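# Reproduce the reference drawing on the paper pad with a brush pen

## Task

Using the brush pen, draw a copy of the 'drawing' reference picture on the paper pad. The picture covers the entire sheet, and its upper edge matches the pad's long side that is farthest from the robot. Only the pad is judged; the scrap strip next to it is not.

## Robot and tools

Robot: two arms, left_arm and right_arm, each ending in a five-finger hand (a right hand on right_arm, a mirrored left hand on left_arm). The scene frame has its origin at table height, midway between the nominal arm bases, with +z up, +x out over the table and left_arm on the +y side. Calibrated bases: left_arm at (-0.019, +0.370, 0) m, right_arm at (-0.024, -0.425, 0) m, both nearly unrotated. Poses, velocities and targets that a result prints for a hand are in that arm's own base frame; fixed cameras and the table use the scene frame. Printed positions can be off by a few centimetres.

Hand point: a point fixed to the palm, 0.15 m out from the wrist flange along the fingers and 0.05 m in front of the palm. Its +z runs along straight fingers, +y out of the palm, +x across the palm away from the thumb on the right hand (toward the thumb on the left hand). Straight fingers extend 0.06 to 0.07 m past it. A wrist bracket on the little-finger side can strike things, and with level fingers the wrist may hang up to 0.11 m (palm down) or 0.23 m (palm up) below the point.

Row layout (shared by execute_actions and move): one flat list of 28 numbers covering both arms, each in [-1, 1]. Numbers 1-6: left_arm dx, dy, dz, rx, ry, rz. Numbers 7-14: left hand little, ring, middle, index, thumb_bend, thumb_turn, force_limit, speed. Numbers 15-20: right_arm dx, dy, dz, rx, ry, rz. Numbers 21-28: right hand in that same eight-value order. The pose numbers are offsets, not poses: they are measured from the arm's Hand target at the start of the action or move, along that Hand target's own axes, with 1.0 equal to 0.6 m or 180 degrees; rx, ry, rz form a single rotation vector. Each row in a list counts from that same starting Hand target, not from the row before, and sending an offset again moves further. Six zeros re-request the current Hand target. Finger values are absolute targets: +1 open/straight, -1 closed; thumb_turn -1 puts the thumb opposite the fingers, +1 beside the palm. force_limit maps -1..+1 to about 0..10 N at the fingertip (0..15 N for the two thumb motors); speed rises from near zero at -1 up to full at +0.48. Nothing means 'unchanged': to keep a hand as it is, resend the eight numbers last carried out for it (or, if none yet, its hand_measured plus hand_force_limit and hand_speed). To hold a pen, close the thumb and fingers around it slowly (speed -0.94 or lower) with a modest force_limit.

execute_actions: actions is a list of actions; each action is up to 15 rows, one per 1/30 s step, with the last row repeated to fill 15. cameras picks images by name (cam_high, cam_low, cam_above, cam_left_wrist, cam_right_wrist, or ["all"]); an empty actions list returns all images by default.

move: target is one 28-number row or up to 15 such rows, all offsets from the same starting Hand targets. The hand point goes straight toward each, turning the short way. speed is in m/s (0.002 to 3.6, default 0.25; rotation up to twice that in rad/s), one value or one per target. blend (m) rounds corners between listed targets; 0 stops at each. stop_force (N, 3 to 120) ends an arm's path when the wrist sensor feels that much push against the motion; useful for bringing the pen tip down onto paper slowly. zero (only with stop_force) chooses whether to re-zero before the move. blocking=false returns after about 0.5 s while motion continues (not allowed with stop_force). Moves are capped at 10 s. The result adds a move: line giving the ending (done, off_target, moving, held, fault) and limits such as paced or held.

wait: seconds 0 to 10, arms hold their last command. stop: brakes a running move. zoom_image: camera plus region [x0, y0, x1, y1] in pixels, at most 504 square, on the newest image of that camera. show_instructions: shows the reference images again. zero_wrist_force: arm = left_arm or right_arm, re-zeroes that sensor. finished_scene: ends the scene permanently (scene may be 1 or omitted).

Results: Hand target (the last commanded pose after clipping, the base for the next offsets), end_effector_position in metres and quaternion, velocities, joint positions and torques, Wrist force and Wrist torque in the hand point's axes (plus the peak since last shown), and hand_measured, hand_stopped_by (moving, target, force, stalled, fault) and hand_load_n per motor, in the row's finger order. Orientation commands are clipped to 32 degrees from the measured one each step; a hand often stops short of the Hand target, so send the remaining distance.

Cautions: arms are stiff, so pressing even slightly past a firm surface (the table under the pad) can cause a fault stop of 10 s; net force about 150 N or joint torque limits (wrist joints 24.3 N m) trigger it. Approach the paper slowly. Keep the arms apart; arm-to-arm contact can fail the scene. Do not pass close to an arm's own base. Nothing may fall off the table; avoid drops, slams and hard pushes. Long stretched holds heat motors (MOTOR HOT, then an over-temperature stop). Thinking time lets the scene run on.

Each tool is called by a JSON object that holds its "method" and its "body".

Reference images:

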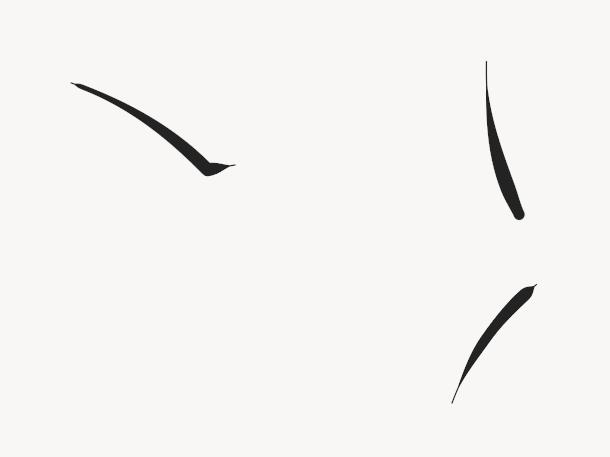

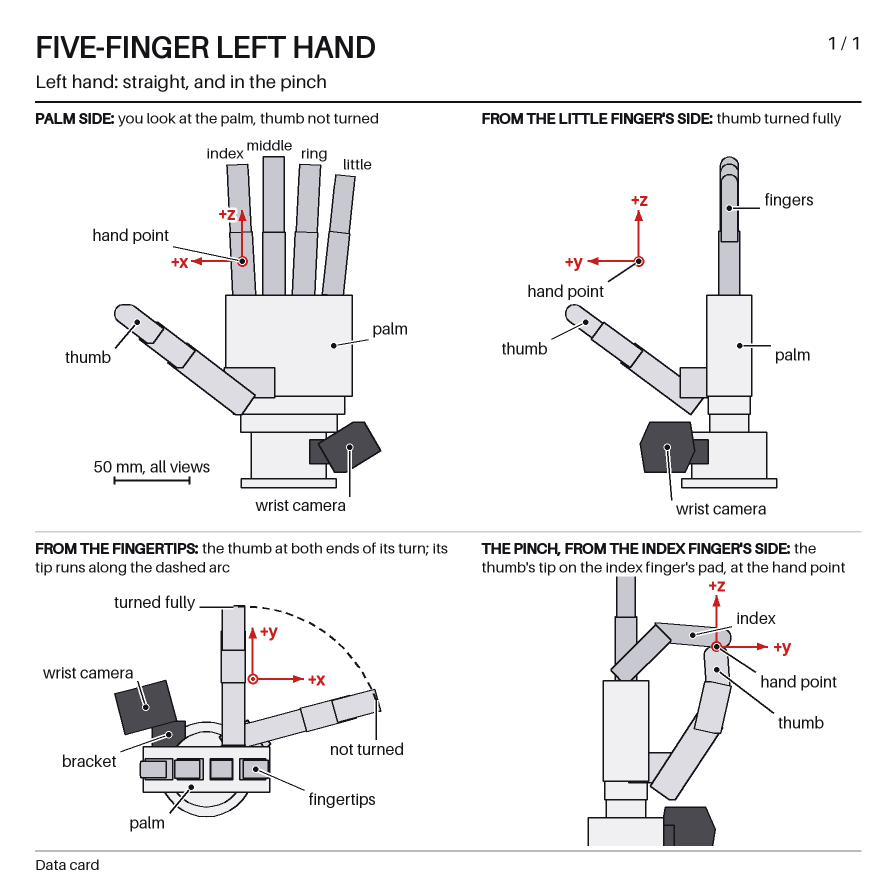

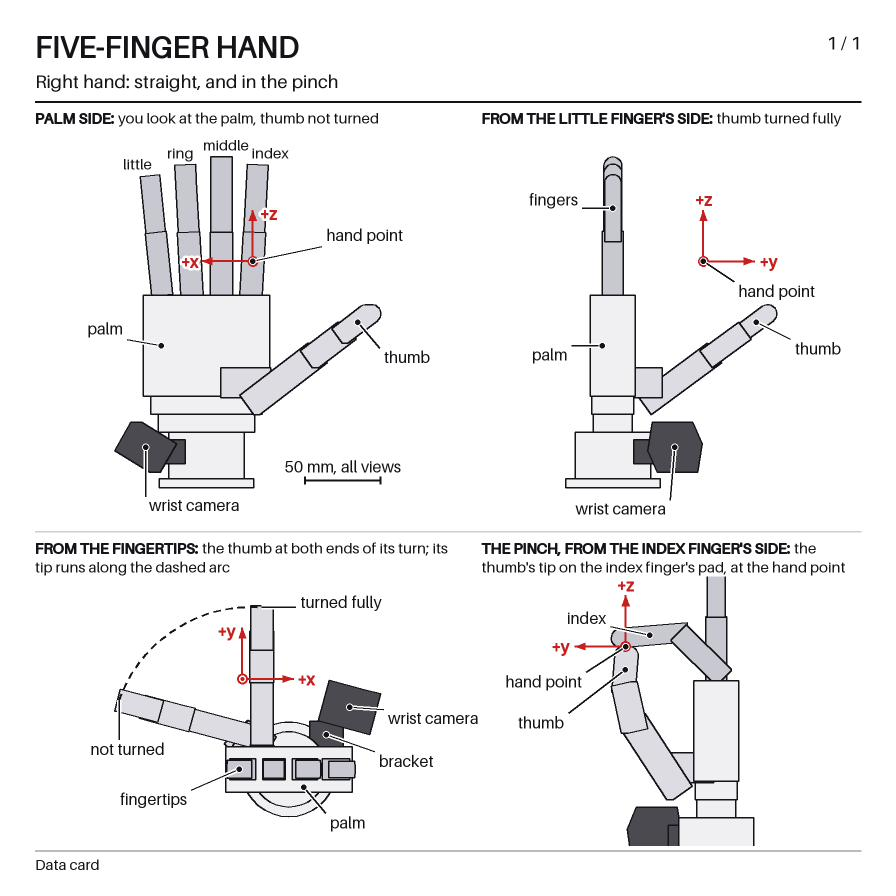

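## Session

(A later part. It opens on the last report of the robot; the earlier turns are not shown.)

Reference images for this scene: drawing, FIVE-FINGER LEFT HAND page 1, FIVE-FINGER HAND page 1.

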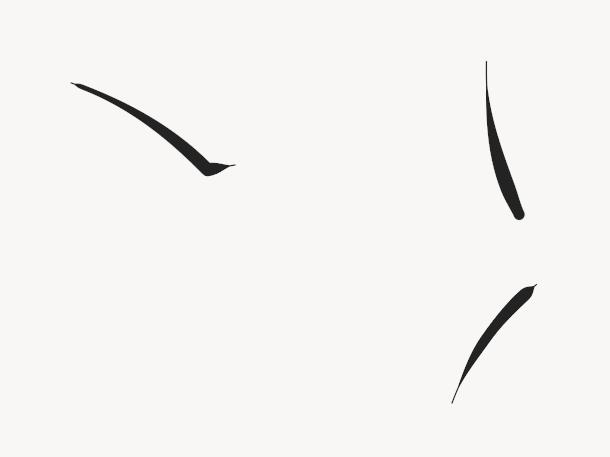

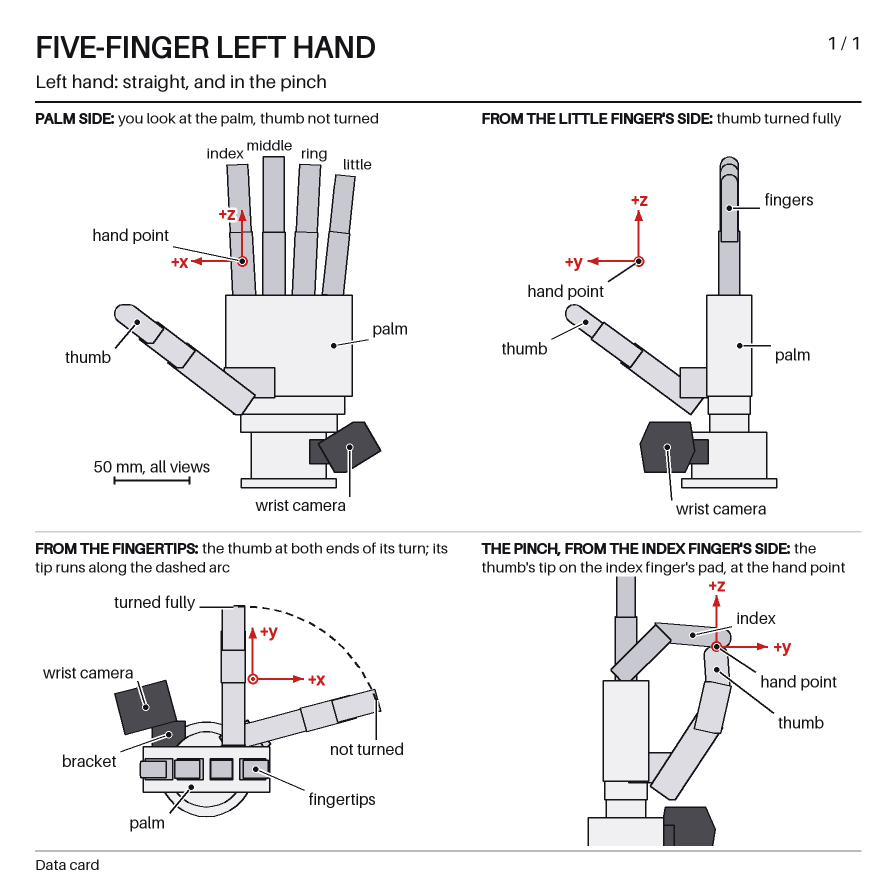

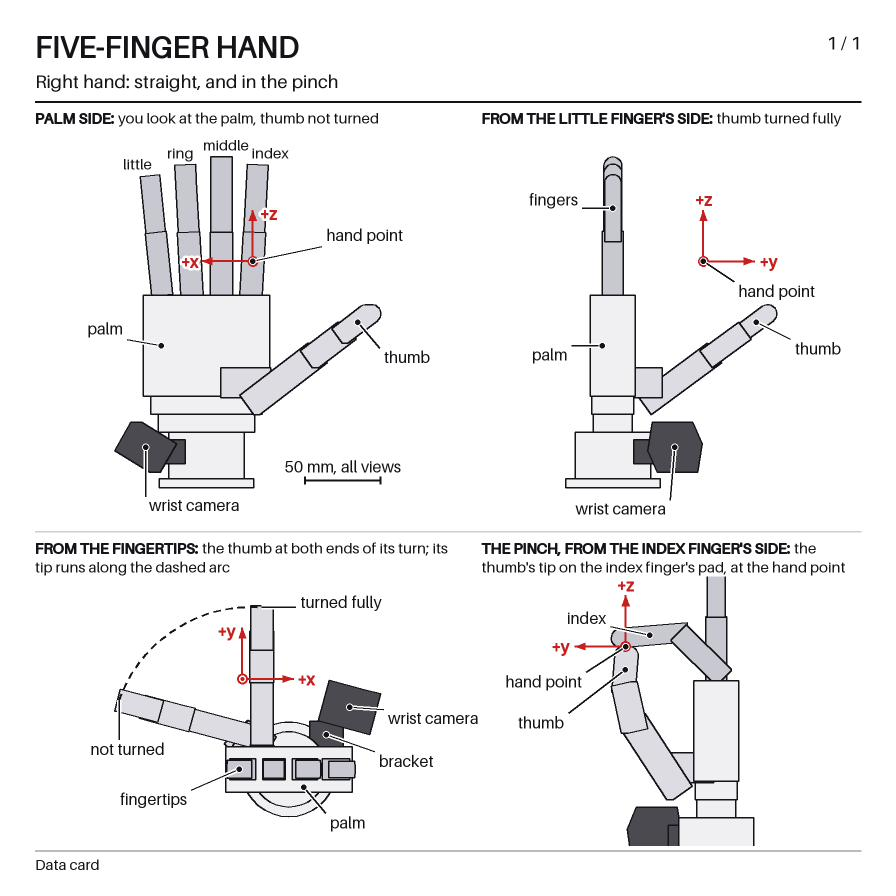

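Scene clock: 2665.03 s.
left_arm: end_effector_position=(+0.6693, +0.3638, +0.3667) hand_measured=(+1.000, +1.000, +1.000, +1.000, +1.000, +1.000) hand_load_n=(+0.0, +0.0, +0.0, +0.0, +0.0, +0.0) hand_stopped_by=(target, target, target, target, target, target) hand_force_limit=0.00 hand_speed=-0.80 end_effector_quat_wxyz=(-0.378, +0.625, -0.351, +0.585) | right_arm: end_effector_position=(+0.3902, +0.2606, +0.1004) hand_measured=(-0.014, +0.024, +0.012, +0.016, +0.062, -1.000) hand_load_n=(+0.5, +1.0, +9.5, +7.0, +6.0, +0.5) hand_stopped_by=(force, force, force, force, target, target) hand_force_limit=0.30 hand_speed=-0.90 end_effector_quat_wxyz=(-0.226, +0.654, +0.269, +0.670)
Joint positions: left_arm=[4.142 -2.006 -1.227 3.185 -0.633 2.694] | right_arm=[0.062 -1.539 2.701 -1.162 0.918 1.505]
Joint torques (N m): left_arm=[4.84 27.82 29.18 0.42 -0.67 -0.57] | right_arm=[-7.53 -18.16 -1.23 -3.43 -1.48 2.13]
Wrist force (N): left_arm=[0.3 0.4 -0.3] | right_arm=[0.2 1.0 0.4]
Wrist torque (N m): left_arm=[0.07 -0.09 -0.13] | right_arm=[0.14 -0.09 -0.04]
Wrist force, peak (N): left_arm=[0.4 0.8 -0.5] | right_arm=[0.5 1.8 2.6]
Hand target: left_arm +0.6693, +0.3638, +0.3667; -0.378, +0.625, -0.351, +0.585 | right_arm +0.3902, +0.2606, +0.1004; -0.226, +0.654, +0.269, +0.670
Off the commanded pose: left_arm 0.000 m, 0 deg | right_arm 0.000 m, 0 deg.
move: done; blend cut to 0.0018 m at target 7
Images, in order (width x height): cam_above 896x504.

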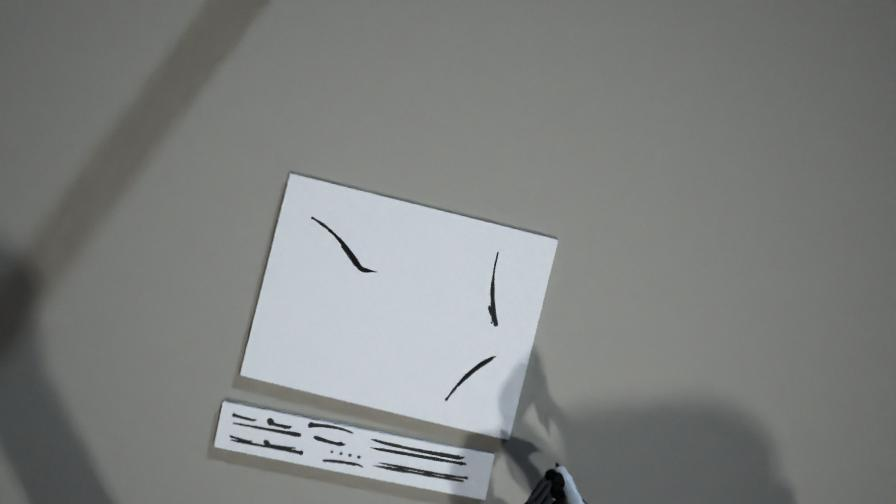

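{"method": "move", "body": {"target": [[0,0,0,0,0,0,1,1,1,1,1,1,0,-0.8,-0.023338,-0.027613,0.550790,0,0,0,-0.4,-0.4,-0.5,-0.5,0.06,-1,0.3,-0.9],[0,0,0,0,0,0,1,1,1,1,1,1,0,-0.8,-0.044920,-0.029008,0.550790,0,0,0,-0.4,-0.4,-0.5,-0.5,0.06,-1,0.3,-0.9],[0,0,0,0,0,0,1,1,1,1,1,1,0,-0.8,-0.046687,-0.029395,0.530933,0,0,0,-0.4,-0.4,-0.5,-0.5,0.06,-1,0.3,-0.9],[0,0,0,0,0,0,1,1,1,1,1,1,0,-0.8,-0.046757,-0.030498,0.508677,0,0,0,-0.4,-0.4,-0.5,-0.5,0.06,-1,0.3,-0.9],[0,0,0,0,0,0,1,1,1,1,1,1,0,-0.8,-0.046685,-0.032888,0.495252,0,0,0,-0.4,-0.4,-0.5,-0.5,0.06,-1,0.3,-0.9],[0,0,0,0,0,0,1,1,1,1,1,1,0,-0.8,-0.046215,-0.033026,0.489060,0,0,0,-0.4,-0.4,-0.5,-0.5,0.06,-1,0.3,-0.9],[0,0,0,0,0,0,1,1,1,1,1,1,0,-0.8,-0.045366,-0.030988,0.484756,0,0,0,-0.4,-0.4,-0.5,-0.5,0.06,-1,0.3,-0.9],[0,0,0,0,0,0,1,1,1,1,1,1,0,-0.8,-0.033260,-0.030205,0.484756,0,0,0,-0.4,-0.4,-0.5,-0.5,0.06,-1,0.3,-0.9],[0,0,0,0,0,0,1,1,1,1,1,1,0,-0.8,-0.032731,-0.038196,0.494828,0,0,0,-0.4,-0.4,-0.5,-0.5,0.06,-1,0.3,-0.9],[0,0,0,0,0,0,1,1,1,1,1,1,0,-0.8,-0.045455,-0.039019,0.494828,0,0,0,-0.4,-0.4,-0.5,-0.5,0.06,-1,0.3,-0.9],[0,0,0,0,0,0,1,1,1,1,1,1,0,-0.8,-0.046379,-0.040796,0.490289,0,0,0,-0.4,-0.4,-0.5,-0.5,0.06,-1,0.3,-0.9],[0,0,0,0,0,0,1,1,1,1,1,1,0,-0.8,-0.046396,-0.040864,0.485688,0,0,0,-0.4,-0.4,-0.5,-0.5,0.06,-1,0.3,-0.9],[0,0,0,0,0,0,1,1,1,1,1,1,0,-0.8,-0.045598,-0.037773,0.483538,0,0,0,-0.4,-0.4,-0.5,-0.5,0.06,-1,0.3,-0.9],[0,0,0,0,0,0,1,1,1,1,1,1,0,-0.8,-0.031389,-0.033319,0.482107,0,0,0,-0.4,-0.4,-0.5,-0.5,0.06,-1,0.3,-0.9],[0,0,0,0,0,0,1,1,1,1,1,1,0,-0.8,0,0,0,0,0,0,-0.4,-0.4,-0.5,-0.5,0.06,-1,0.3,-0.9]], "speed": [0.25,0.05,0.03,0.03,0.03,0.03,0.03,0.04,0.04,0.04,0.03,0.03,0.03,0.05,0.25], "blend": [0.002,0.001,0.002,0.002,0.002,0.001,0.0005,0.001,0.001,0.0005,0.0005,0.0005,0.0005,0.001,0], "cameras": ["cam_above"]}}

{"method": "zoom_image", "body": {"camera": "cam_above", "region": [335, 230, 385, 280]}}

{"method": "zoom_image", "body": {"camera": "cam_above", "region": [220, 160, 570, 450]}}

Scene clock: 2746.60 s.
left_arm: end_effector_position=(+0.6693, +0.3638, +0.3667) hand_measured=(+1.000, +1.000, +1.000, +1.000, +1.000, +1.000) hand_load_n=(+0.0, +0.0, +0.0, +0.0, +0.0, +0.0) hand_stopped_by=(target, target, target, target, target, target) hand_force_limit=0.00 hand_speed=-0.80 end_effector_quat_wxyz=(-0.378, +0.625, -0.351, +0.585) | right_arm: end_effector_position=(+0.3902, +0.2606, +0.1004) hand_measured=(-0.014, +0.024, +0.012, +0.016, +0.062, -1.000) hand_load_n=(+0.5, +1.0, +9.5, +7.0, +5.5, +1.0) hand_stopped_by=(force, force, force, force, target, target) hand_force_limit=0.30 hand_speed=-0.90 end_effector_quat_wxyz=(-0.226, +0.654, +0.269, +0.670) end_effector_velocity=(-0.001, +0.001, +0.000) end_effector_angular_velocity=(+0.000, -0.001, +0.003)
Joint positions: left_arm=[4.142 -2.006 -1.227 3.185 -0.633 2.694] | right_arm=[0.062 -1.539 2.701 -1.162 0.918 1.505]
Joint velocities: left_arm=[within noise] | right_arm=[-0.001 -0.002 0.002 -0.001 -0.005 0]
Joint torques (N m): left_arm=[4.99 28.9 29.45 0.4 -0.81 -0.49] | right_arm=[-9.21 -18.79 -3.28 -3.43 -1.41 2.29]
Wrist force (N): left_arm=[0.3 0.5 -0.3] | right_arm=[0.3 1.0 0.7]
Wrist torque (N m): left_arm=[0.07 -0.09 -0.14] | right_arm=[0.13 -0.13 -0.03]
Wrist force, peak (N): left_arm=[0.2 0.7 -0.6] | right_arm=[0.7 1.9 2.2]
Hand target: left_arm +0.6693, +0.3638, +0.3667; -0.378, +0.625, -0.351, +0.585 | right_arm +0.3902, +0.2606, +0.1004; -0.226, +0.654, +0.269, +0.670
Off the commanded pose: left_arm 0.000 m, 0 deg | right_arm 0.000 m, 0 deg.
move: done; blend cut to 0.0019 m at target 5
Images, in order (width x height): cam_above 896x504.

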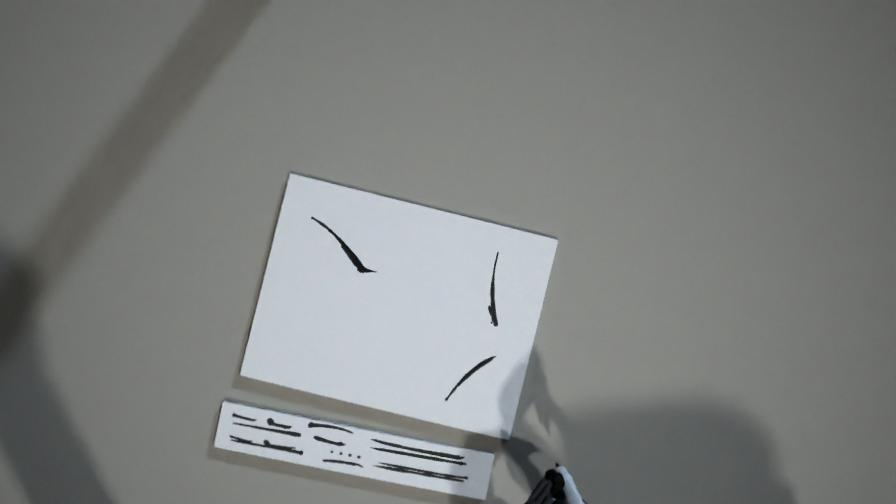

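Scaled by 10.080 from the camera's 896x504 image, which has a finer 1280x720 frame.

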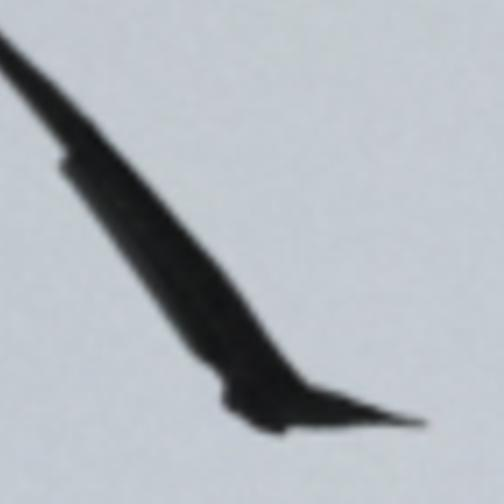

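Scaled by 1.440 from the camera's 896x504 image, which has a finer 1280x720 frame.

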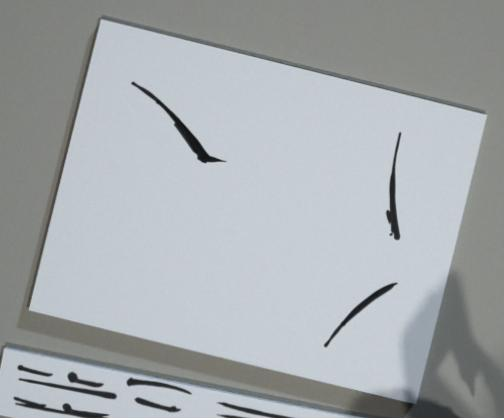

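{"method": "zoom_image", "body": {"camera": "cam_above", "region": [470, 285, 520, 335]}}

Scaled by 10.080 from the camera's 896x504 image, which has a finer 1280x720 frame.

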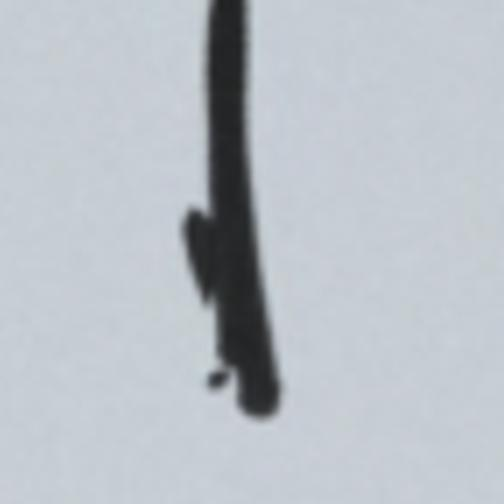

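{"method": "finished_scene", "body": {}}

The scene is finished.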